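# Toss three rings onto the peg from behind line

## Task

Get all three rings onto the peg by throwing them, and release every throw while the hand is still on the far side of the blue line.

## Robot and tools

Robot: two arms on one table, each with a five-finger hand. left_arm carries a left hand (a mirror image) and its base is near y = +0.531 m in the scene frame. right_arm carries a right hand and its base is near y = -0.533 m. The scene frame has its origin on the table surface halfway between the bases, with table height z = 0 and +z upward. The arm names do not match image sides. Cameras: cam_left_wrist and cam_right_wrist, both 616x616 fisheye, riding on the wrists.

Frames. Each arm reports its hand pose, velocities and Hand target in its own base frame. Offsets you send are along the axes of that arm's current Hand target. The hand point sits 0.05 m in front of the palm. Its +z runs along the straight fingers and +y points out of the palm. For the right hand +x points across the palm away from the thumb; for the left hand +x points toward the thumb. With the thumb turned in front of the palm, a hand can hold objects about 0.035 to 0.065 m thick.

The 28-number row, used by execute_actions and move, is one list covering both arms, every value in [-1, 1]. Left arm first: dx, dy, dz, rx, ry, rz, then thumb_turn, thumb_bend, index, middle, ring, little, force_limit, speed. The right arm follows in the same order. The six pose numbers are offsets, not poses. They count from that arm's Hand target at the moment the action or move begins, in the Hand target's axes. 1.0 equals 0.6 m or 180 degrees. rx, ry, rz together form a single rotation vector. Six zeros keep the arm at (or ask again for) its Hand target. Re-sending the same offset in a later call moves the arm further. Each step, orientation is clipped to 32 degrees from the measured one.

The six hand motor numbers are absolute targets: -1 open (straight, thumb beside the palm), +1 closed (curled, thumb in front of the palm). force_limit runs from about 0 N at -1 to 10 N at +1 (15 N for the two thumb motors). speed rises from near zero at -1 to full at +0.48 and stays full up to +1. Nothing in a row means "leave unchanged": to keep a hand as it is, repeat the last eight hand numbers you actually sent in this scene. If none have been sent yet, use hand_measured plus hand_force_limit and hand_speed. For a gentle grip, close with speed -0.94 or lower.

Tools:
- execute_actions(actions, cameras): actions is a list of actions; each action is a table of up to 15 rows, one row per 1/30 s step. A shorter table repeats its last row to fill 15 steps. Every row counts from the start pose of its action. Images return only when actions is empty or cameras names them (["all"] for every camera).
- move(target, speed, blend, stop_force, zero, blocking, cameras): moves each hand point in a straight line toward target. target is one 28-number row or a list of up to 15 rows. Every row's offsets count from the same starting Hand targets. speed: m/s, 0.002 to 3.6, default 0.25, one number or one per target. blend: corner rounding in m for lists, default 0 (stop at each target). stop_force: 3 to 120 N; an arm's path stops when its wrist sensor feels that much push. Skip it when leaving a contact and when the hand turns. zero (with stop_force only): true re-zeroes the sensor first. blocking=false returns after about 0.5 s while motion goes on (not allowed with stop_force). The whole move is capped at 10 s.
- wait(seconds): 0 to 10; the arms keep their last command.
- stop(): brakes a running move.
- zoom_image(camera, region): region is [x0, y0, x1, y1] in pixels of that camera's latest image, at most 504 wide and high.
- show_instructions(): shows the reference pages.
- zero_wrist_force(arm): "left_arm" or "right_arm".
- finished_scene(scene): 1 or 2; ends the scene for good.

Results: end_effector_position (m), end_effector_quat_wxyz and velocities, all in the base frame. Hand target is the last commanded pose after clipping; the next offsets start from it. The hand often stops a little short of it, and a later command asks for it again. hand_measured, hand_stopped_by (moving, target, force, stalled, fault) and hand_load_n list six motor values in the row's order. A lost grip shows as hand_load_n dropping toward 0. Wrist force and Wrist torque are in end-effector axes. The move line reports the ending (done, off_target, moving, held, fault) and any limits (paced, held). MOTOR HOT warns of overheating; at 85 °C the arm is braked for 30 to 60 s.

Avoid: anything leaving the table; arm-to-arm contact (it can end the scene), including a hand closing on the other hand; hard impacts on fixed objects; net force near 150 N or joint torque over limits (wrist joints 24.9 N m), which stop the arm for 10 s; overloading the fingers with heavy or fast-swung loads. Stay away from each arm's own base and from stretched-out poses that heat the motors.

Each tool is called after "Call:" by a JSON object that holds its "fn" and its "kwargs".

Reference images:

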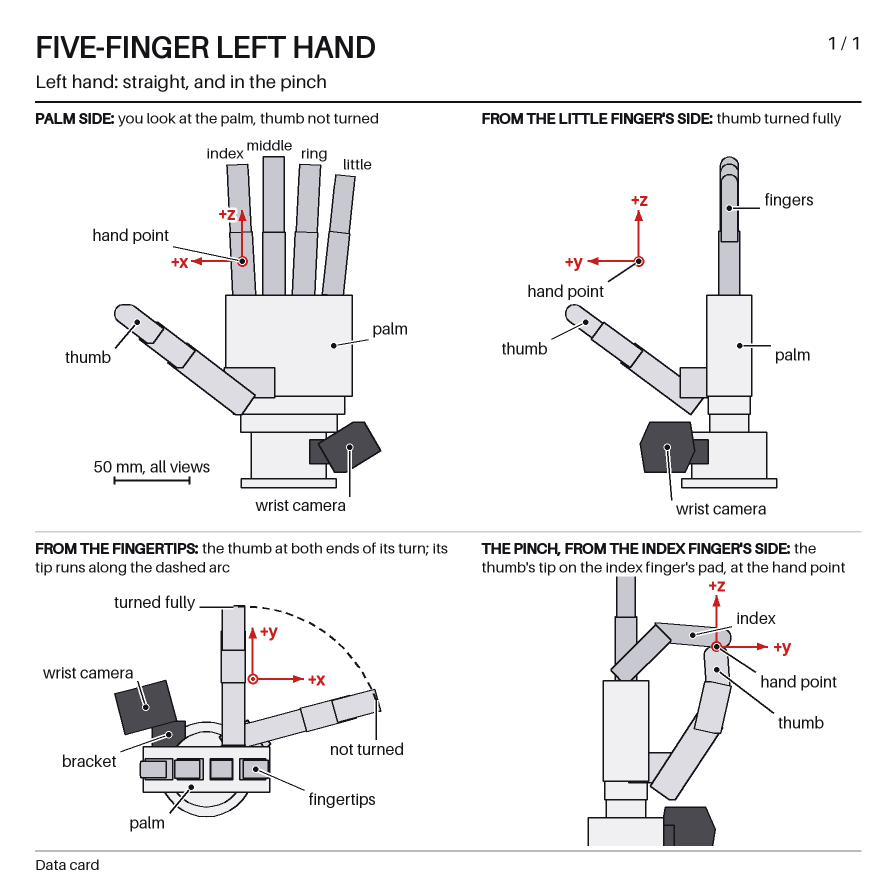

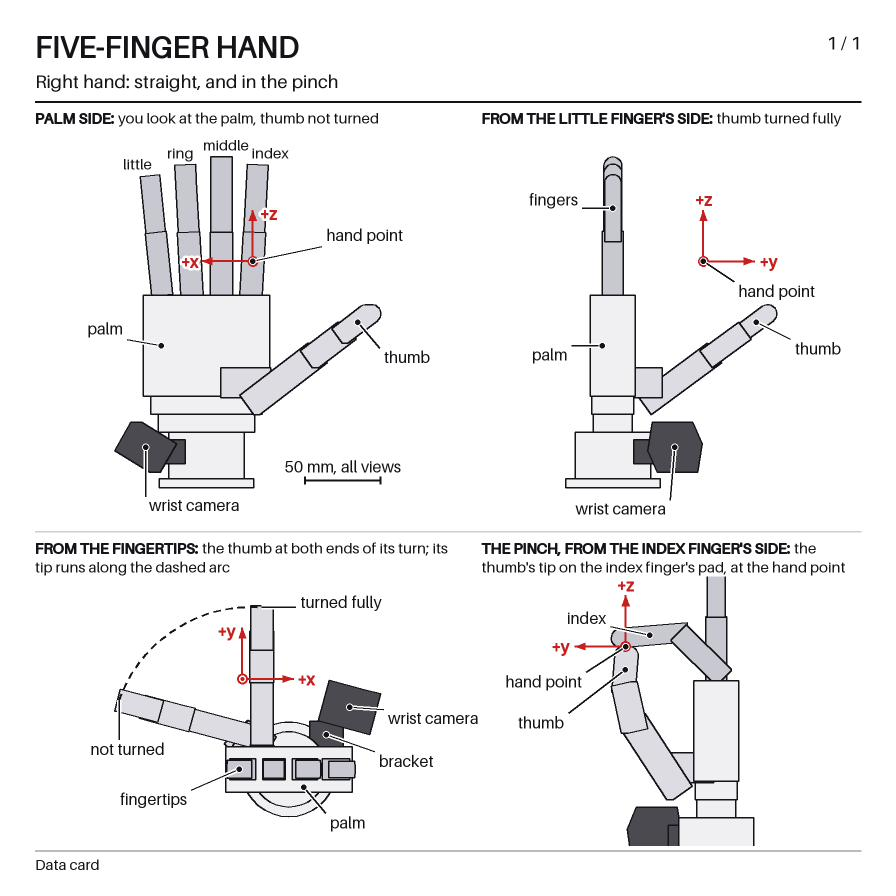

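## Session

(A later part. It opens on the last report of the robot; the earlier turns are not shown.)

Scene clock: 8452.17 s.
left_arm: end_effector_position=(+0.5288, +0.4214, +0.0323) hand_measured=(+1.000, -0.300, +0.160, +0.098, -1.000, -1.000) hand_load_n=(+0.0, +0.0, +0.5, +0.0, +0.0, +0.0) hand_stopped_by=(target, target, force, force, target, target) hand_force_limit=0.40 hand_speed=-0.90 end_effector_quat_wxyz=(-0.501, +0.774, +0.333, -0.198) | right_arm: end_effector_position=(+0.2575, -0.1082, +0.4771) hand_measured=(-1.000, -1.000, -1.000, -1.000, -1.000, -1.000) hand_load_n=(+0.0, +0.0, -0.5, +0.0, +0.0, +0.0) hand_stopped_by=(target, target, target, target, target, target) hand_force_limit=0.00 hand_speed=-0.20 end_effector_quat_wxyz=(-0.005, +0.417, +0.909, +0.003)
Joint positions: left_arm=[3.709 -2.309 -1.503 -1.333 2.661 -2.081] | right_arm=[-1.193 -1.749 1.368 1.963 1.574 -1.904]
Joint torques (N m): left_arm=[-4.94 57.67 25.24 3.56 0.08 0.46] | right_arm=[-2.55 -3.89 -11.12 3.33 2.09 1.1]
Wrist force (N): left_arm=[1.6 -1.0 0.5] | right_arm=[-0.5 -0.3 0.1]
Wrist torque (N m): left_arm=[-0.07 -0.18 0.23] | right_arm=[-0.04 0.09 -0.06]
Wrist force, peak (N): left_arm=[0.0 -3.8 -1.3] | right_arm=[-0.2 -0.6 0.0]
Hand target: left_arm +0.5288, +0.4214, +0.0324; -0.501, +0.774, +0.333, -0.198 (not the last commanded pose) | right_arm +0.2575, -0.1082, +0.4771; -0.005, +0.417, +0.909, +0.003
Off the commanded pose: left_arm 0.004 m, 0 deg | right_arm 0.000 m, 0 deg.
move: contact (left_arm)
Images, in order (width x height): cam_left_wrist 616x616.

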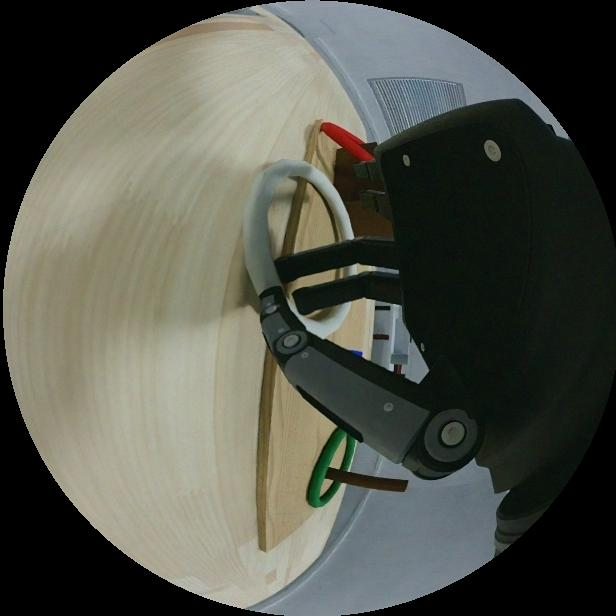

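Call:
{"fn": "move", "kwargs": {"target": [0,0,0,0,0,0,1,-0.8,-0.1,-0.15,-1,-1,0.4,-0.5,0,0,0,0,0,0,-1,-1,-1,-1,-1,-1,0,-0.2], "speed": 0.05}}

Call:
{"fn": "move", "kwargs": {"target": [0.0017,-0.0605,-0.0280,0,0,0,1,-0.8,-0.1,-0.15,-1,-1,0.4,-0.5,0,0,0,0,0,0,-1,-1,-1,-1,-1,-1,0,-0.2], "speed": 0.06, "cameras": ["cam_left_wrist"]}}

Call:
{"fn": "zoom_image", "kwargs": {"camera": "cam_left_wrist", "region": [180, 150, 380, 350]}}

Scene clock: 8469.07 s.
left_arm: end_effector_position=(+0.5288, +0.4214, +0.0324) hand_measured=(+1.000, -0.800, -0.100, -0.150, -1.000, -1.000) hand_load_n=(+0.0, +0.0, +0.0, +0.0, +0.0, +0.0) hand_stopped_by=(target, target, target, target, target, target) hand_force_limit=0.40 hand_speed=-0.50 end_effector_quat_wxyz=(-0.501, +0.774, +0.333, -0.198) | right_arm: end_effector_position=(+0.2575, -0.1082, +0.4771) hand_measured=(-1.000, -1.000, -1.000, -1.000, -1.000, -1.000) hand_load_n=(+0.0, +0.0, +0.0, +0.0, +0.0, +0.0) hand_stopped_by=(target, target, target, target, target, target) hand_force_limit=0.00 hand_speed=-0.20 end_effector_quat_wxyz=(-0.005, +0.417, +0.909, +0.003)
Joint positions: left_arm=[3.709 -2.309 -1.503 -1.333 2.661 -2.081] | right_arm=[-1.193 -1.749 1.368 1.963 1.574 -1.904]
Joint torques (N m): left_arm=[-4.9 62.28 23.85 3.6 0.27 -0.33] | right_arm=[-2.09 -3.93 -11.55 3.34 2 1.22]
Wrist force (N): left_arm=[1.7 0.2 0.6] | right_arm=[0.0 -0.3 0.1]
Wrist torque (N m): left_arm=[-0.02 -0.16 0.22] | right_arm=[-0.05 0.03 -0.03]
Wrist force, peak (N): left_arm=[1.9 -0.9 0.8] | right_arm=[-0.2 -0.5 0.3]
Hand target: left_arm +0.5288, +0.4214, +0.0324; -0.501, +0.774, +0.333, -0.198 | right_arm +0.2575, -0.1082, +0.4771; -0.005, +0.417, +0.909, +0.003
Off the commanded pose: left_arm 0.000 m, 0 deg | right_arm 0.000 m, 0 deg.
move: done

Scene clock: 8470.03 s.
left_arm: end_effector_position=(+0.5288, +0.4214, +0.0726) hand_measured=(+1.000, -0.800, -0.100, -0.150, -1.000, -1.000) hand_load_n=(+0.0, +0.0, +0.0, +0.0, +0.0, +0.0) hand_stopped_by=(target, target, target, target, target, target) hand_force_limit=0.40 hand_speed=-0.50 end_effector_quat_wxyz=(-0.501, +0.774, +0.333, -0.198) end_effector_velocity=(+0.000, +0.000, -0.002) end_effector_angular_velocity=(+0.000, -0.001, +0.001) | right_arm: end_effector_position=(+0.2575, -0.1082, +0.4771) hand_measured=(-1.000, -1.000, -1.000, -1.000, -1.000, -1.000) hand_load_n=(+0.0, +0.0, +0.0, +0.0, +0.0, +0.0) hand_stopped_by=(target, target, target, target, target, target) hand_force_limit=0.00 hand_speed=-0.20 end_effector_quat_wxyz=(-0.005, +0.417, +0.909, +0.003)
Joint positions: left_arm=[3.709 -2.253 -1.481 -1.411 2.661 -2.081] | right_arm=[-1.193 -1.749 1.368 1.963 1.574 -1.904]
Joint velocities: left_arm=[0 -0.003 -0.002 0.005 -0.001 -0.001] | right_arm=[within noise]
Joint torques (N m): left_arm=[-6.32 40.66 10.99 4.39 1 -2.04] | right_arm=[-1.93 -4.11 -11.47 3.22 2.09 1.13]
Wrist force (N): left_arm=[1.9 0.2 0.7] | right_arm=[-0.2 -0.1 0.1]
Wrist torque (N m): left_arm=[-0.02 -0.20 0.22] | right_arm=[-0.02 0.05 -0.04]
Wrist force, peak (N): left_arm=[1.9 0.8 0.9] | right_arm=[-0.5 -0.1 -0.1]
Hand target: left_arm +0.5287, +0.4213, +0.0724; -0.501, +0.774, +0.333, -0.198 | right_arm +0.2575, -0.1082, +0.4771; -0.005, +0.417, +0.909, +0.003
Off the commanded pose: left_arm 0.000 m, 0 deg | right_arm 0.000 m, 0 deg.
move: done
Images, in order (width x height): cam_left_wrist 616x616.

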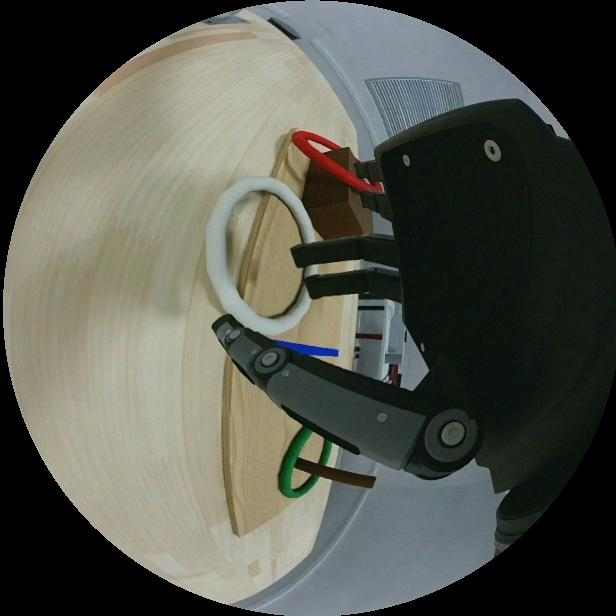

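Scaled by 2.520 from the camera's 616x616 image, which has a finer 880x880 frame.

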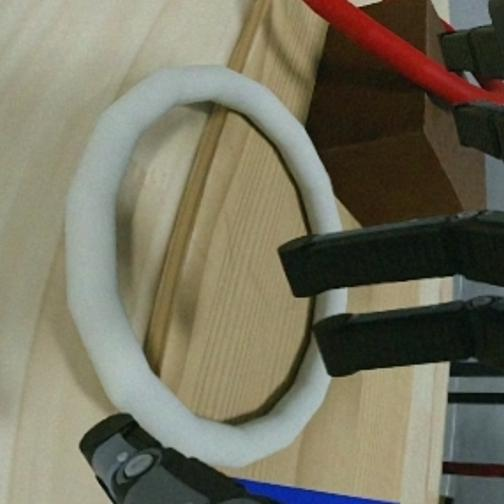

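Call:
{"fn": "move", "kwargs": {"target": [0.0021,-0.0756,-0.0350,-0.0031,0.1109,0.0514,1,-0.8,-0.1,-0.15,-1,-1,0.4,-0.5,0,0,0,0,0,0,-1,-1,-1,-1,-1,-1,0,-0.2], "speed": 0.2, "cameras": ["cam_left_wrist"]}}

Scene clock: 8489.13 s.
left_arm: end_effector_position=(+0.5286, +0.4213, +0.1224) hand_measured=(+1.000, -0.800, -0.100, -0.150, -1.000, -1.000) hand_load_n=(+0.0, +0.0, +0.0, +0.0, +0.0, +0.0) hand_stopped_by=(target, target, target, target, target, target) hand_force_limit=0.40 hand_speed=-0.50 end_effector_quat_wxyz=(-0.530, +0.823, +0.179, -0.099) end_effector_velocity=(+0.000, +0.000, +0.000) end_effector_angular_velocity=(-0.002, +0.004, -0.002) | right_arm: end_effector_position=(+0.2575, -0.1082, +0.4771) hand_measured=(-1.000, -1.000, -1.000, -1.000, -1.000, -1.000) hand_load_n=(+0.0, -0.5, +0.0, +0.0, +0.0, +0.0) hand_stopped_by=(target, target, target, target, target, target) hand_force_limit=0.00 hand_speed=-0.20 end_effector_quat_wxyz=(-0.005, +0.417, +0.909, +0.003)
Joint positions: left_arm=[3.726 -2.147 -1.771 -0.414 2.673 -1.179] | right_arm=[-1.193 -1.749 1.368 1.963 1.574 -1.904]
Joint velocities: left_arm=[0 0 0 0.001 0 0.005] | right_arm=[within noise]
Joint torques (N m): left_arm=[-5.57 34.66 24.48 4.5 2.05 1.96] | right_arm=[-1.53 -4.2 -11.75 3.28 2.04 1.18]
Wrist force (N): left_arm=[1.7 0.1 0.8] | right_arm=[-0.2 -0.2 0.0]
Wrist torque (N m): left_arm=[-0.02 -0.15 0.36] | right_arm=[-0.03 0.05 -0.04]
Wrist force, peak (N): left_arm=[1.9 1.0 1.2] | right_arm=[-0.4 -0.2 0.3]
Hand target: left_arm +0.5287, +0.4212, +0.1224; -0.530, +0.823, +0.179, -0.099 | right_arm +0.2575, -0.1082, +0.4771; -0.005, +0.417, +0.909, +0.003
Off the commanded pose: left_arm 0.000 m, 0 deg | right_arm 0.000 m, 0 deg.
move: done
Images, in order (width x height): cam_left_wrist 616x616.

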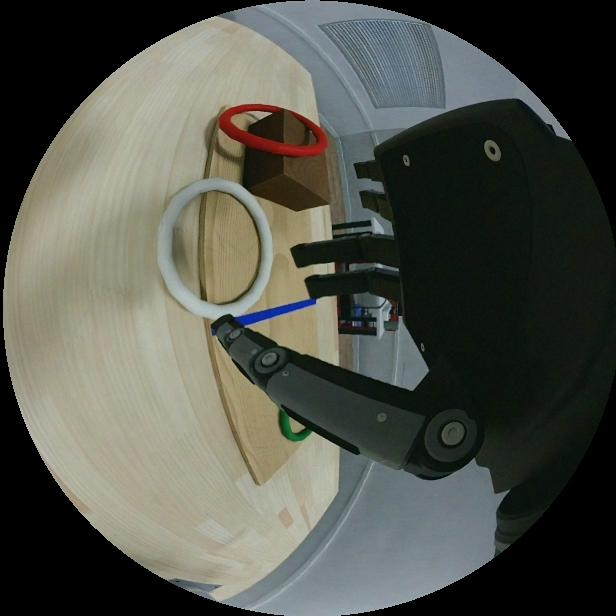

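Call:
{"fn": "move", "kwargs": {"target": [[-0.0632,0.0152,-0.0367,0,0,0,1,-0.8,0.05,-0.02,-1,-1,0.4,-0.5,0,0,0,0,0,0,-1,-1,-1,-1,-1,-1,0,-0.2],[-0.0657,0.1059,0.0053,0,0,0,1,-0.8,0.05,-0.02,-1,-1,0.4,-0.5,0,0,0,0,0,0,-1,-1,-1,-1,-1,-1,0,-0.2]], "speed": 0.12, "cameras": ["cam_left_wrist"]}}

Call:
{"fn": "zoom_image", "kwargs": {"camera": "cam_left_wrist", "region": [200, 150, 400, 350]}}

Scene clock: 8541.23 s.
left_arm: end_effector_position=(+0.5035, +0.3843, +0.0623) hand_measured=(+1.000, -0.800, +0.050, -0.020, -1.000, -1.000) hand_load_n=(+0.0, +0.0, +0.0, +0.5, +0.0, +0.0) hand_stopped_by=(target, target, target, target, target, target) hand_force_limit=0.40 hand_speed=-0.50 end_effector_quat_wxyz=(-0.530, +0.823, +0.179, -0.099) | right_arm: end_effector_position=(+0.2575, -0.1082, +0.4771) hand_measured=(-1.000, -1.000, -1.000, -1.000, -1.000, -1.000) hand_load_n=(+0.0, +0.0, +0.0, +0.0, +0.0, +0.0) hand_stopped_by=(target, target, target, target, target, target) hand_force_limit=0.00 hand_speed=-0.20 end_effector_quat_wxyz=(-0.005, +0.417, +0.909, +0.003)
Joint positions: left_arm=[3.696 -2.187 -1.909 -0.292 2.683 -1.241] | right_arm=[-1.193 -1.749 1.368 1.963 1.574 -1.904]
Joint torques (N m): left_arm=[5.05 45.91 21.83 0.88 0.06 0.33] | right_arm=[-1.96 -4.16 -11.33 3.23 2.04 1.12]
Wrist force (N): left_arm=[1.8 0.1 0.8] | right_arm=[-0.2 -0.1 0.0]
Wrist torque (N m): left_arm=[-0.02 -0.17 0.19] | right_arm=[-0.01 0.05 -0.03]
Wrist force, peak (N): left_arm=[1.8 1.6 1.2] | right_arm=[-0.2 -0.4 0.4]
Hand target: left_arm +0.5035, +0.3843, +0.0623; -0.530, +0.823, +0.179, -0.099 | right_arm +0.2575, -0.1082, +0.4771; -0.005, +0.417, +0.909, +0.003
Off the commanded pose: left_arm 0.000 m, 0 deg | right_arm 0.000 m, 0 deg.
move: done
Images, in order (width x height): cam_left_wrist 616x616.

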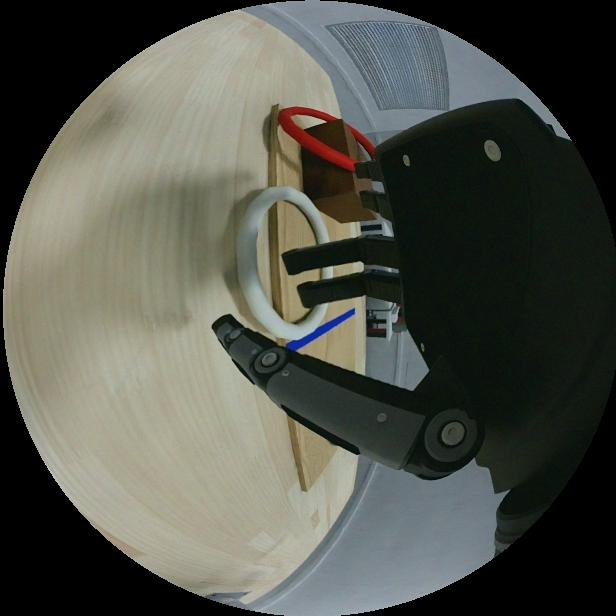

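Scaled by 2.520 from the camera's 616x616 image, which has a finer 880x880 frame.

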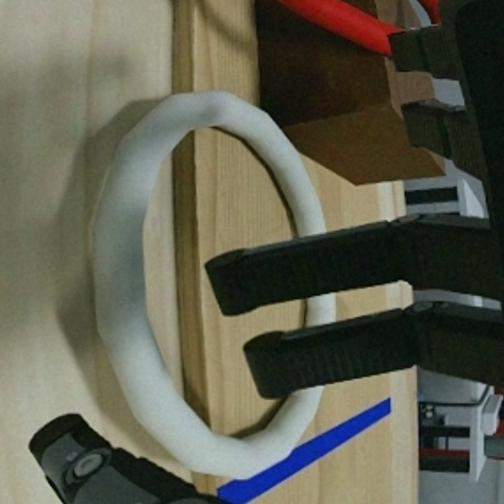

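Call:
{"fn": "move", "kwargs": {"target": [-0.0100,-0.0003,0,0,0,0,1,-0.8,0.05,-0.02,-1,-1,0.4,-0.5,0,0,0,0,0,0,-1,-1,-1,-1,-1,-1,0,-0.2], "speed": 0.08}}

Call:
{"fn": "move", "kwargs": {"target": [-0.0014,0.0522,0.0242,0,0,0,1,-0.8,0.05,-0.02,-1,-1,0.4,-0.5,0,0,0,0,0,0,-1,-1,-1,-1,-1,-1,0,-0.2], "speed": 0.03, "stop_force": 3, "cameras": ["cam_left_wrist"]}}

Call:
{"fn": "zoom_image", "kwargs": {"camera": "cam_left_wrist", "region": [200, 150, 400, 350]}}

Scene clock: 8564.37 s.
left_arm: end_effector_position=(+0.4979, +0.3820, +0.0623) hand_measured=(+1.000, -0.800, +0.050, -0.020, -1.000, -1.000) hand_load_n=(+0.0, +0.0, +0.0, +0.0, +0.0, +0.0) hand_stopped_by=(target, target, target, target, target, target) hand_force_limit=0.40 hand_speed=-0.50 end_effector_quat_wxyz=(-0.530, +0.823, +0.179, -0.099) | right_arm: end_effector_position=(+0.2575, -0.1082, +0.4771) hand_measured=(-1.000, -1.000, -1.000, -1.000, -1.000, -1.000) hand_load_n=(+0.0, +0.0, +0.0, +0.0, +0.0, +0.0) hand_stopped_by=(target, target, target, target, target, target) hand_force_limit=0.00 hand_speed=-0.20 end_effector_quat_wxyz=(-0.005, +0.417, +0.909, +0.003)
Joint positions: left_arm=[3.698 -2.179 -1.927 -0.278 2.683 -1.238] | right_arm=[-1.193 -1.749 1.368 1.963 1.574 -1.904]
Joint torques (N m): left_arm=[4.2 43.21 22.15 2.79 0.01 1.81] | right_arm=[-1.93 -3.94 -11.46 3.28 2.09 1.14]
Wrist force (N): left_arm=[1.9 0.1 0.6] | right_arm=[0.1 -0.1 0.0]
Wrist torque (N m): left_arm=[0.00 -0.19 0.20] | right_arm=[-0.01 0.02 -0.02]
Wrist force, peak (N): left_arm=[2.1 0.1 0.9] | right_arm=[-0.5 -0.3 0.2]
Hand target: left_arm +0.4980, +0.3820, +0.0623; -0.530, +0.823, +0.179, -0.099 | right_arm +0.2575, -0.1082, +0.4771; -0.005, +0.417, +0.909, +0.003
Off the commanded pose: left_arm 0.000 m, 0 deg | right_arm 0.000 m, 0 deg.
move: done

Scene clock: 8566.17 s.
left_arm: end_effector_position=(+0.4980, +0.3820, +0.0323) hand_measured=(+1.000, -0.800, +0.050, -0.020, -1.000, -1.000) hand_load_n=(+0.0, +0.0, +0.0, -0.5, +0.0, -0.5) hand_stopped_by=(target, target, target, target, target, target) hand_force_limit=0.40 hand_speed=-0.50 end_effector_quat_wxyz=(-0.530, +0.823, +0.179, -0.099) | right_arm: end_effector_position=(+0.2575, -0.1082, +0.4771) hand_measured=(-1.000, -1.000, -1.000, -1.000, -1.000, -1.000) hand_load_n=(+0.0, +0.0, +0.0, -0.5, +0.0, +0.5) hand_stopped_by=(target, target, target, target, target, target) hand_force_limit=0.00 hand_speed=-0.20 end_effector_quat_wxyz=(-0.005, +0.417, +0.909, +0.003)
Joint positions: left_arm=[3.698 -2.242 -1.929 -0.213 2.683 -1.238] | right_arm=[-1.193 -1.749 1.368 1.963 1.574 -1.904]
Joint torques (N m): left_arm=[2.66 37.73 9.13 4.35 0.2 0.71] | right_arm=[-2.15 -4.34 -11.81 3.3 2.03 1.14]
Wrist force (N): left_arm=[1.8 -1.7 0.0] | right_arm=[0.0 -0.2 -0.1]
Wrist torque (N m): left_arm=[-0.05 -0.21 0.24] | right_arm=[-0.01 0.03 -0.03]
Wrist force, peak (N): left_arm=[1.5 -9.3 -3.2] | right_arm=[-0.2 -0.2 0.3]
Hand target: left_arm +0.4980, +0.3820, +0.0323; -0.530, +0.823, +0.179, -0.099 (not the last commanded pose) | right_arm +0.2575, -0.1082, +0.4771; -0.005, +0.417, +0.909, +0.003
Off the commanded pose: left_arm 0.004 m, 0 deg | right_arm 0.000 m, 0 deg.
move: contact (left_arm)
Images, in order (width x height): cam_left_wrist 616x616.

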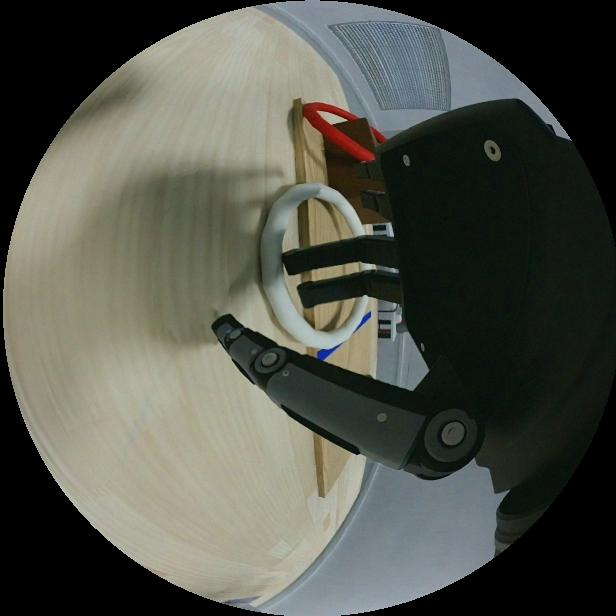

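Scaled by 2.520 from the camera's 616x616 image, which has a finer 880x880 frame.

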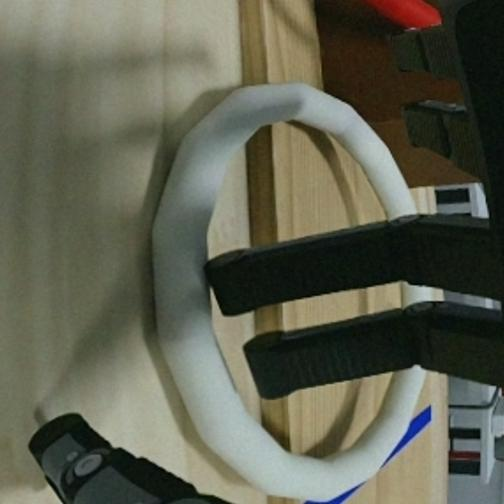

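Call:
{"fn": "move", "kwargs": {"target": [[0.0006,-0.0210,-0.0023,0,0,0,1,-0.8,-0.08,-0.16,-1,-1,0.4,-0.5,0,0,0,0,0,0,-1,-1,-1,-1,-1,-1,0,-0.2]], "speed": 0.03, "cameras": ["cam_left_wrist"]}}

Call:
{"fn": "zoom_image", "kwargs": {"camera": "cam_left_wrist", "region": [180, 200, 480, 450]}}

Scene clock: 8623.40 s.
left_arm: end_effector_position=(+0.4964, +0.3858, +0.0444) hand_measured=(+1.000, -0.800, -0.080, -0.160, -1.000, -1.000) hand_load_n=(+0.0, +0.0, +0.0, +0.0, +0.0, +0.0) hand_stopped_by=(target, target, target, target, target, target) hand_force_limit=0.40 hand_speed=-0.50 end_effector_quat_wxyz=(-0.530, +0.823, +0.179, -0.099) | right_arm: end_effector_position=(+0.2575, -0.1082, +0.4771) hand_measured=(-1.000, -1.000, -1.000, -1.000, -1.000, -1.000) hand_load_n=(+0.0, -0.5, +0.0, +0.0, +0.0, +0.0) hand_stopped_by=(target, target, target, target, target, target) hand_force_limit=0.00 hand_speed=-0.20 end_effector_quat_wxyz=(-0.005, +0.417, +0.909, +0.003)
Joint positions: left_arm=[3.705 -2.219 -1.929 -0.223 2.681 -1.222] | right_arm=[-1.193 -1.749 1.368 1.963 1.574 -1.904]
Joint torques (N m): left_arm=[-3.39 33.4 19.32 2.74 0.42 -1.32] | right_arm=[-2.09 -3.98 -11.38 3.26 2.12 1.18]
Wrist force (N): left_arm=[1.8 0.0 0.7] | right_arm=[-0.2 -0.3 0.0]
Wrist torque (N m): left_arm=[-0.02 -0.17 0.18] | right_arm=[-0.04 0.05 -0.04]
Wrist force, peak (N): left_arm=[1.9 -2.0 -0.2] | right_arm=[-0.2 -0.5 0.2]
Hand target: left_arm +0.4964, +0.3858, +0.0443; -0.530, +0.823, +0.179, -0.099 | right_arm +0.2575, -0.1082, +0.4771; -0.005, +0.417, +0.909, +0.003
Off the commanded pose: left_arm 0.000 m, 0 deg | right_arm 0.000 m, 0 deg.
move: done
Images, in order (width x height): cam_left_wrist 616x616.

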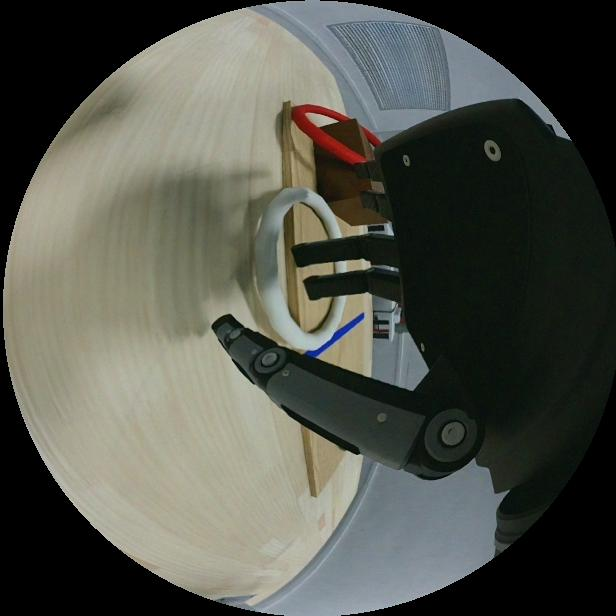

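Scaled by 1.680 from the camera's 616x616 image, which has a finer 880x880 frame.

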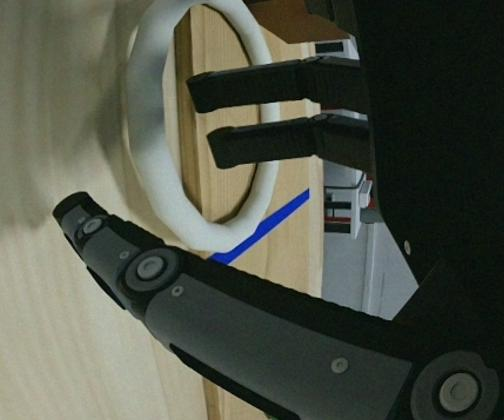

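Call:
{"fn": "move", "kwargs": {"target": [[-0.0007,0.0263,0.0122,0,0,0,1,-0.8,-0.08,-0.16,-1,-1,0.4,-0.5,0,0,0,0,0,0,-1,-1,-1,-1,-1,-1,0,-0.2]], "speed": 0.02, "stop_force": 3, "cameras": ["cam_left_wrist"]}}

Call:
{"fn": "zoom_image", "kwargs": {"camera": "cam_left_wrist", "region": [180, 200, 480, 450]}}

Scene clock: 8633.93 s.
left_arm: end_effector_position=(+0.4964, +0.3858, +0.0275) hand_measured=(+1.000, -0.800, -0.080, -0.160, -1.000, -1.000) hand_load_n=(-0.5, -0.5, +0.0, +0.0, +0.0, +0.0) hand_stopped_by=(target, target, target, target, target, target) hand_force_limit=0.40 hand_speed=-0.50 end_effector_quat_wxyz=(-0.530, +0.823, +0.179, -0.099) | right_arm: end_effector_position=(+0.2575, -0.1082, +0.4771) hand_measured=(-1.000, -1.000, -1.000, -1.000, -1.000, -1.000) hand_load_n=(+0.0, +0.0, -0.5, +0.0, +0.0, +0.0) hand_stopped_by=(target, target, target, target, target, target) hand_force_limit=0.00 hand_speed=-0.20 end_effector_quat_wxyz=(-0.005, +0.417, +0.909, +0.003)
Joint positions: left_arm=[3.705 -2.256 -1.929 -0.187 2.681 -1.223] | right_arm=[-1.193 -1.749 1.368 1.963 1.574 -1.904]
Joint torques (N m): left_arm=[-0.81 54.19 3.9 1.77 -0.28 1.43] | right_arm=[-2.28 -3.89 -11.39 3.3 2.15 1.18]
Wrist force (N): left_arm=[1.8 -2.7 -0.8] | right_arm=[-0.1 -0.2 0.0]
Wrist torque (N m): left_arm=[-0.24 -0.21 0.28] | right_arm=[-0.02 0.03 -0.03]
Wrist force, peak (N): left_arm=[1.8 -12.6 -7.2] | right_arm=[-0.1 -0.5 0.2]
Hand target: left_arm +0.4964, +0.3858, +0.0276; -0.530, +0.823, +0.179, -0.099 (not the last commanded pose) | right_arm +0.2575, -0.1082, +0.4771; -0.005, +0.417, +0.909, +0.003
Off the commanded pose: left_arm 0.001 m, 0 deg | right_arm 0.000 m, 0 deg.
move: contact (left_arm)
Images, in order (width x height): cam_left_wrist 616x616.

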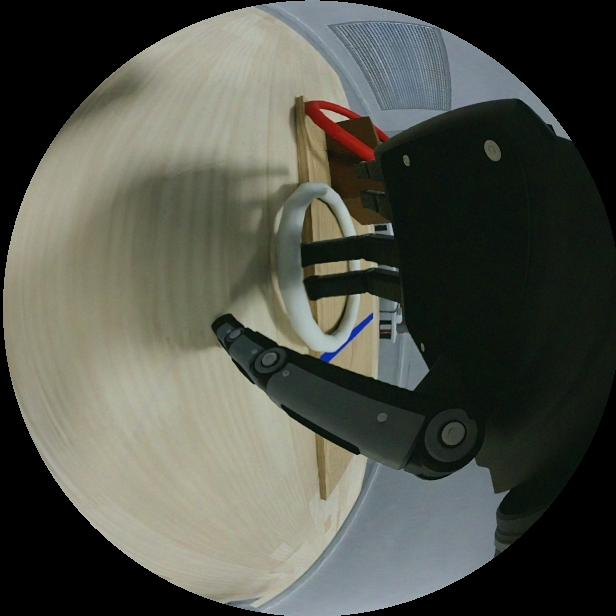

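Scaled by 1.680 from the camera's 616x616 image, which has a finer 880x880 frame.

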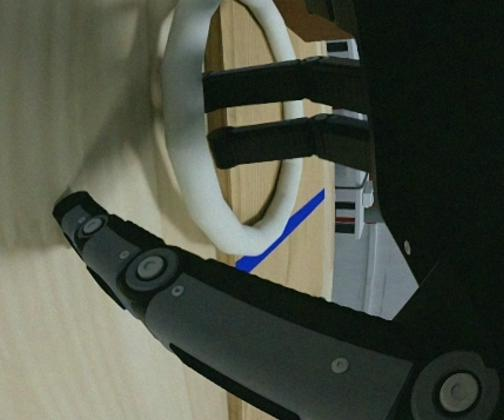

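Call:
{"fn": "move", "kwargs": {"target": [[0,0,0,0,0,0,1,-0.28,-0.08,-0.16,-1,-1,0.4,-0.8,0,0,0,0,0,0,-1,-1,-1,-1,-1,-1,0,-0.2],[0,0,0,0,0,0,1,-0.28,0.4,0.4,-1,-1,0.4,-0.9,0,0,0,0,0,0,-1,-1,-1,-1,-1,-1,0,-0.2]], "cameras": ["cam_left_wrist"]}}

Call:
{"fn": "zoom_image", "kwargs": {"camera": "cam_left_wrist", "region": [180, 200, 480, 450]}}

Scene clock: 8644.40 s.
left_arm: end_effector_position=(+0.4964, +0.3858, +0.0276) hand_measured=(+1.000, -0.282, +0.150, +0.070, -1.000, -1.000) hand_load_n=(+2.0, +8.5, +7.0, +8.0, +0.0, +0.0) hand_stopped_by=(target, target, force, force, target, target) hand_force_limit=0.40 hand_speed=-0.90 end_effector_quat_wxyz=(-0.530, +0.823, +0.179, -0.099) | right_arm: end_effector_position=(+0.2575, -0.1082, +0.4771) hand_measured=(-1.000, -1.000, -1.000, -1.000, -1.000, -1.000) hand_load_n=(+0.0, +0.0, +0.0, +0.0, +0.0, +0.0) hand_stopped_by=(target, target, target, target, target, target) hand_force_limit=0.00 hand_speed=-0.20 end_effector_quat_wxyz=(-0.005, +0.417, +0.909, +0.003)
Joint positions: left_arm=[3.705 -2.256 -1.929 -0.187 2.681 -1.223] | right_arm=[-1.193 -1.749 1.368 1.963 1.574 -1.904]
Joint torques (N m): left_arm=[-4.07 53.23 6.48 3.96 0.38 -0.83] | right_arm=[-1.96 -4.08 -11.76 3.26 2.1 1.1]
Wrist force (N): left_arm=[1.9 0.5 1.0] | right_arm=[-0.1 0.0 -0.2]
Wrist torque (N m): left_arm=[-0.04 -0.18 0.21] | right_arm=[0.01 0.05 -0.03]
Wrist force, peak (N): left_arm=[1.6 -3.2 -0.8] | right_arm=[-0.5 -0.3 0.2]
Hand target: left_arm +0.4964, +0.3858, +0.0276; -0.530, +0.823, +0.179, -0.099 | right_arm +0.2575, -0.1082, +0.4771; -0.005, +0.417, +0.909, +0.003
Off the commanded pose: left_arm 0.000 m, 0 deg | right_arm 0.000 m, 0 deg.
move: done
Images, in order (width x height): cam_left_wrist 616x616.

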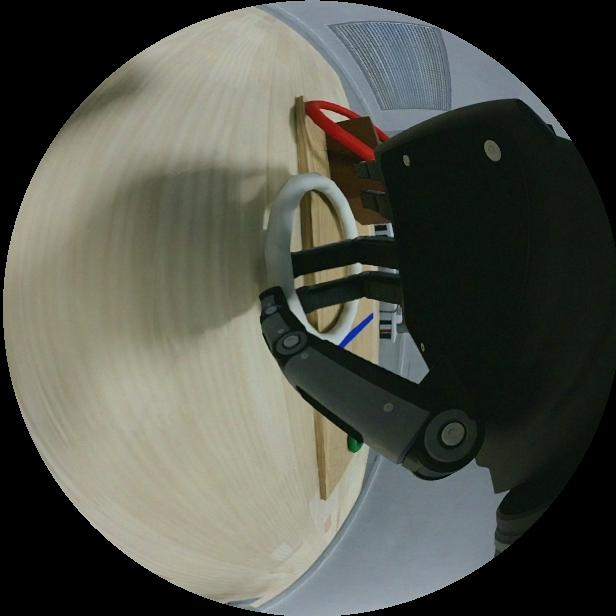

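Scaled by 1.680 from the camera's 616x616 image, which has a finer 880x880 frame.

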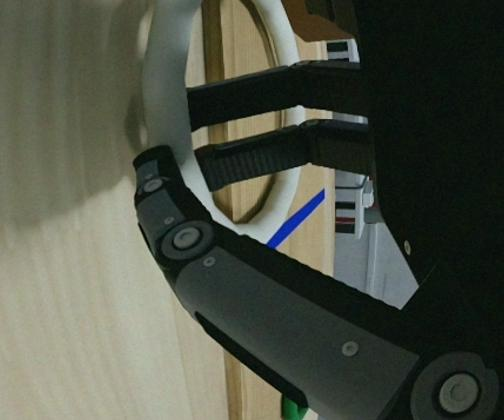

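Call:
{"fn": "move", "kwargs": {"target": [0.0012,-0.0454,-0.0210,0,0,0,1,-0.28,0.4,0.4,-1,-1,0.4,-0.9,0,0,0,0,0,0,-1,-1,-1,-1,-1,-1,0,-0.2], "speed": 0.03, "cameras": ["cam_left_wrist"]}}

Scene clock: 8656.83 s.
left_arm: end_effector_position=(+0.4963, +0.3857, +0.0577) hand_measured=(+1.000, -0.282, +0.150, +0.070, -1.000, -1.000) hand_load_n=(+2.5, +3.5, +1.5, +4.0, +0.0, +0.0) hand_stopped_by=(target, target, force, force, target, target) hand_force_limit=0.40 hand_speed=-0.90 end_effector_quat_wxyz=(-0.530, +0.823, +0.179, -0.099) end_effector_velocity=(+0.000, +0.000, -0.001) end_effector_angular_velocity=(+0.003, -0.002, +0.000) | right_arm: end_effector_position=(+0.2575, -0.1082, +0.4771) hand_measured=(-1.000, -1.000, -1.000, -1.000, -1.000, -1.000) hand_load_n=(+0.0, +0.0, +0.0, +0.0, -0.5, +0.0) hand_stopped_by=(target, target, target, target, target, target) hand_force_limit=0.00 hand_speed=-0.20 end_effector_quat_wxyz=(-0.005, +0.417, +0.909, +0.003)
Joint positions: left_arm=[3.705 -2.191 -1.928 -0.252 2.681 -1.223] | right_arm=[-1.193 -1.749 1.368 1.963 1.574 -1.904]
Joint velocities: left_arm=[0 -0.003 0 0.006 0.001 0] | right_arm=[within noise]
Joint torques (N m): left_arm=[-1.93 34.24 20.06 5.27 0.83 -1.74] | right_arm=[-1.52 -4.2 -11.49 3.34 2.09 1.07]
Wrist force (N): left_arm=[1.7 0.5 0.8] | right_arm=[0.0 -0.1 -0.1]
Wrist torque (N m): left_arm=[-0.02 -0.14 0.20] | right_arm=[0.00 0.03 -0.03]
Wrist force, peak (N): left_arm=[2.0 0.7 1.0] | right_arm=[-0.2 -0.4 -0.3]
Hand target: left_arm +0.4964, +0.3857, +0.0576; -0.530, +0.823, +0.179, -0.099 | right_arm +0.2575, -0.1082, +0.4771; -0.005, +0.417, +0.909, +0.003
Off the commanded pose: left_arm 0.000 m, 0 deg | right_arm 0.000 m, 0 deg.
move: done
Images, in order (width x height): cam_left_wrist 616x616.

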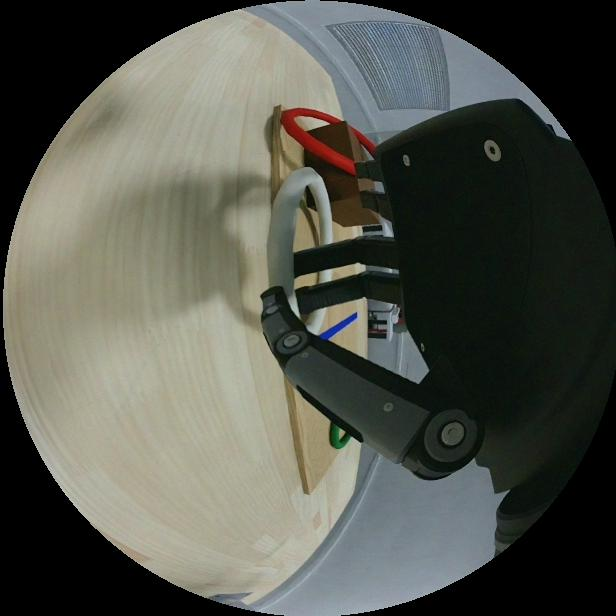

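Call:
{"fn": "move", "kwargs": {"target": [0,0,0,0,0,0,1,-0.28,0.42,0.42,-1,-1,0.5,-0.9,0,0,0,0,0,0,-1,-1,-1,-1,-1,-1,0,-0.2], "cameras": ["cam_left_wrist", "cam_right_wrist"]}}

Call:
{"fn": "zoom_image", "kwargs": {"camera": "cam_left_wrist", "region": [180, 150, 480, 400]}}

Call:
{"fn": "zoom_image", "kwargs": {"camera": "cam_right_wrist", "region": [225, 320, 375, 470]}}

Scene clock: 8664.13 s.
left_arm: end_effector_position=(+0.4964, +0.3857, +0.0576) hand_measured=(+1.000, -0.284, +0.194, +0.094, -1.000, -1.000) hand_load_n=(+2.5, +10.0, +7.0, +7.5, +0.0, +0.0) hand_stopped_by=(target, target, force, force, target, target) hand_force_limit=0.50 hand_speed=-0.90 end_effector_quat_wxyz=(-0.530, +0.823, +0.179, -0.099) | right_arm: end_effector_position=(+0.2575, -0.1082, +0.4771) hand_measured=(-1.000, -1.000, -1.000, -1.000, -1.000, -1.000) hand_load_n=(+0.0, +0.0, +0.0, +0.0, +0.0, +0.0) hand_stopped_by=(target, target, target, target, target, target) hand_force_limit=0.00 hand_speed=-0.20 end_effector_quat_wxyz=(-0.005, +0.417, +0.909, +0.003)
Joint positions: left_arm=[3.705 -2.192 -1.928 -0.252 2.681 -1.223] | right_arm=[-1.193 -1.749 1.368 1.963 1.574 -1.904]
Joint torques (N m): left_arm=[-4.22 33.47 7.06 5.27 1.97 -1.69] | right_arm=[-2.24 -3.85 -11.67 3.28 2.05 1.17]
Wrist force (N): left_arm=[1.8 0.4 0.8] | right_arm=[-0.2 -0.1 0.0]
Wrist torque (N m): left_arm=[-0.03 -0.16 0.21] | right_arm=[-0.02 0.05 -0.04]
Wrist force, peak (N): left_arm=[2.0 0.5 1.2] | right_arm=[-0.3 -0.4 0.3]
Hand target: left_arm +0.4964, +0.3857, +0.0576; -0.530, +0.823, +0.179, -0.099 | right_arm +0.2575, -0.1082, +0.4771; -0.005, +0.417, +0.909, +0.003
Off the commanded pose: left_arm 0.000 m, 0 deg | right_arm 0.000 m, 0 deg.
move: done

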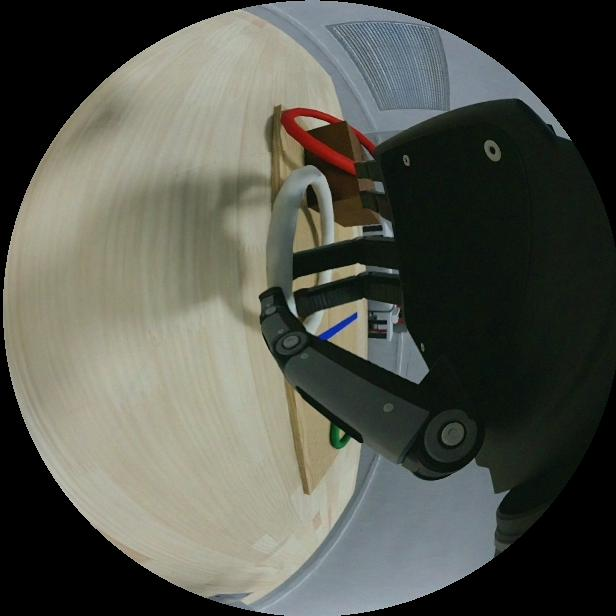

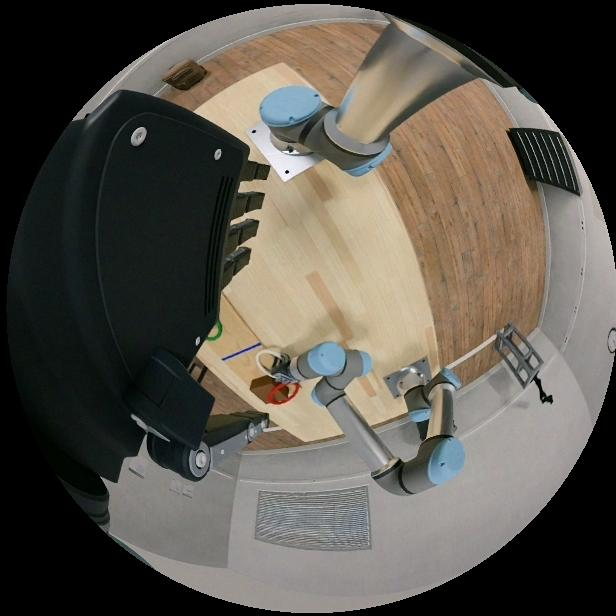

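Scaled by 1.680 from the camera's 616x616 image, which has a finer 880x880 frame.

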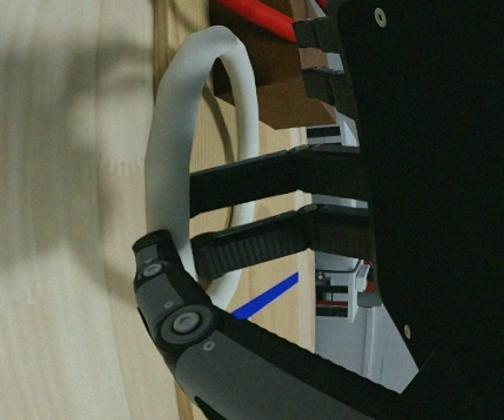

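Scaled by 3.360 from the camera's 616x616 image, which has a finer 880x880 frame.

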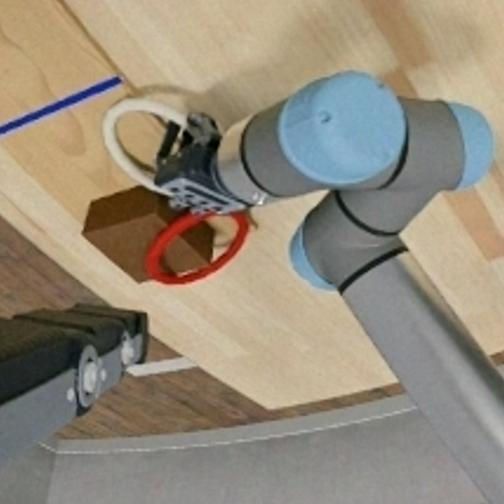

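Call:
{"fn": "move", "kwargs": {"target": [0.0063,-0.2268,-0.1051,0,0,0,1,-0.28,0.42,0.42,-1,-1,0.5,-0.9,0,0,0,0,0,0,-1,-1,-1,-1,-1,-1,0,-0.2], "speed": 0.08, "cameras": ["cam_left_wrist", "cam_right_wrist"]}}

Call:
{"fn": "zoom_image", "kwargs": {"camera": "cam_left_wrist", "region": [180, 150, 480, 400]}}

Call:
{"fn": "zoom_image", "kwargs": {"camera": "cam_right_wrist", "region": [225, 320, 325, 420]}}

Scene clock: 8699.50 s.
left_arm: end_effector_position=(+0.4963, +0.3855, +0.2077) hand_measured=(+1.000, -0.280, +0.196, +0.096, -1.000, -1.000) hand_load_n=(+0.0, +0.0, +0.0, +0.0, +0.0, +0.0) hand_stopped_by=(target, target, force, force, target, target) hand_force_limit=0.50 hand_speed=-0.90 end_effector_quat_wxyz=(-0.530, +0.823, +0.179, -0.099) | right_arm: end_effector_position=(+0.2575, -0.1082, +0.4771) hand_measured=(-1.000, -1.000, -1.000, -1.000, -1.000, -1.000) hand_load_n=(+0.0, +0.0, +0.0, +0.0, +0.0, +0.0) hand_stopped_by=(target, target, target, target, target, target) hand_force_limit=0.00 hand_speed=-0.20 end_effector_quat_wxyz=(-0.005, +0.417, +0.909, +0.003)
Joint positions: left_arm=[3.705 -1.924 -1.838 -0.609 2.681 -1.223] | right_arm=[-1.193 -1.749 1.368 1.963 1.574 -1.904]
Joint torques (N m): left_arm=[-6.35 28.74 11.04 5.14 2.47 -1.39] | right_arm=[-1.95 -4.06 -11.42 3.31 2.1 1.13]
Wrist force (N): left_arm=[1.9 0.2 0.5] | right_arm=[-0.1 0.1 0.0]
Wrist torque (N m): left_arm=[0.01 -0.20 0.38] | right_arm=[0.01 0.03 -0.03]
Wrist force, peak (N): left_arm=[1.9 1.5 1.2] | right_arm=[-0.4 -0.5 0.1]
Hand target: left_arm +0.4962, +0.3855, +0.2076; -0.530, +0.823, +0.179, -0.099 | right_arm +0.2575, -0.1082, +0.4771; -0.005, +0.417, +0.909, +0.003
Off the commanded pose: left_arm 0.000 m, 0 deg | right_arm 0.000 m, 0 deg.
move: done

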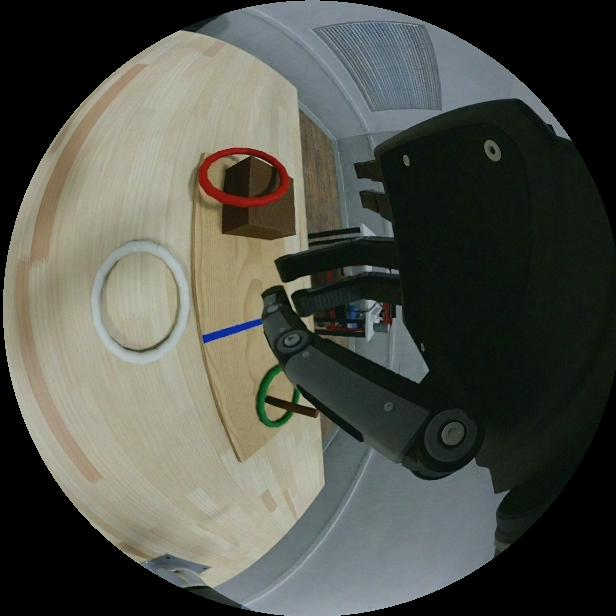

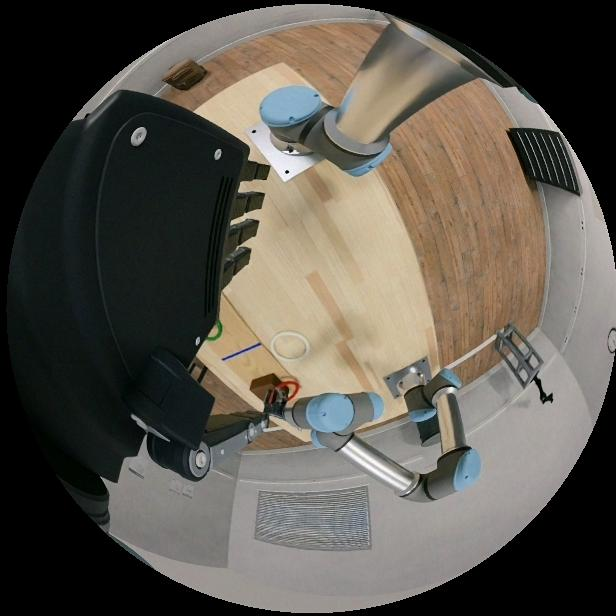

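Scaled by 1.680 from the camera's 616x616 image, which has a finer 880x880 frame.

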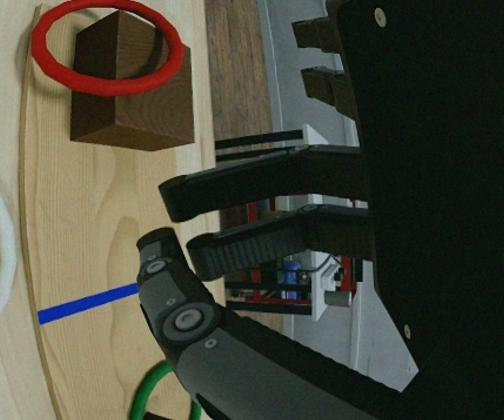

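Scaled by 5.040 from the camera's 616x616 image, which has a finer 880x880 frame.

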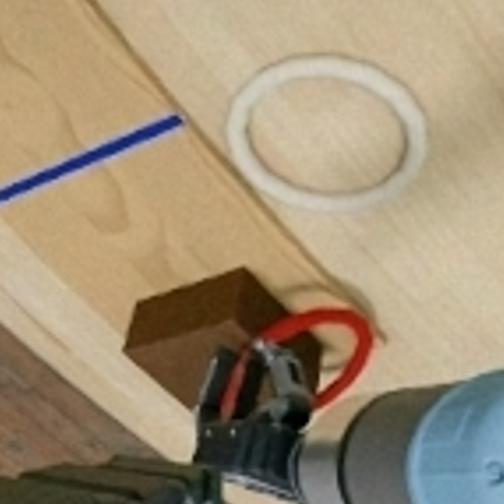

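Call:
{"fn": "move", "kwargs": {"target": [-0.039,0.2042,-0.0953,0,0,0,1,-0.3,-0.3,-0.35,-1,-1,0.4,-0.3,0,0,0,0,0,0,-1,-1,-1,-1,-1,-1,0,-0.2], "speed": 0.15, "cameras": ["cam_left_wrist"]}}

Scene clock: 8797.30 s.
left_arm: end_effector_position=(+0.5182, +0.2824, +0.1198) hand_measured=(+1.000, -0.300, -0.300, -0.350, -1.000, -1.000) hand_load_n=(+0.0, +0.0, +0.5, +0.0, +0.0, +0.0) hand_stopped_by=(target, target, target, target, target, target) hand_force_limit=0.40 hand_speed=-0.30 end_effector_quat_wxyz=(-0.530, +0.823, +0.179, -0.099) | right_arm: end_effector_position=(+0.2575, -0.1082, +0.4771) hand_measured=(-1.000, -1.000, -1.000, -1.000, -1.000, -1.000) hand_load_n=(+0.0, +0.0, +0.0, +0.0, +0.0, +0.0) hand_stopped_by=(target, target, target, target, target, target) hand_force_limit=0.00 hand_speed=-0.20 end_effector_quat_wxyz=(-0.005, +0.417, +0.909, +0.003)
Joint positions: left_arm=[3.522 -1.987 -1.909 -0.855 2.709 -1.643] | right_arm=[-1.193 -1.749 1.368 1.963 1.574 -1.904]
Joint torques (N m): left_arm=[-3.56 50.21 13.96 4.67 0.1 0.05] | right_arm=[-1.72 -4.3 -11.37 3.23 1.99 1.12]
Wrist force (N): left_arm=[1.6 0.0 0.6] | right_arm=[-0.1 -0.1 0.1]
Wrist torque (N m): left_arm=[-0.05 -0.15 0.17] | right_arm=[-0.01 0.03 -0.03]
Wrist force, peak (N): left_arm=[2.2 -1.3 1.2] | right_arm=[-0.4 -0.3 0.2]
Hand target: left_arm +0.5182, +0.2824, +0.1198; -0.530, +0.823, +0.179, -0.099 | right_arm +0.2575, -0.1082, +0.4771; -0.005, +0.417, +0.909, +0.003
Off the commanded pose: left_arm 0.000 m, 0 deg | right_arm 0.000 m, 0 deg.
move: done
Images, in order (width x height): cam_left_wrist 616x616.

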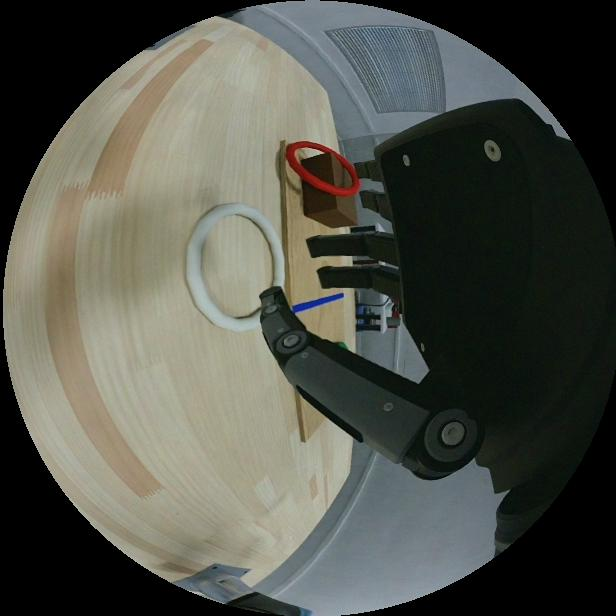

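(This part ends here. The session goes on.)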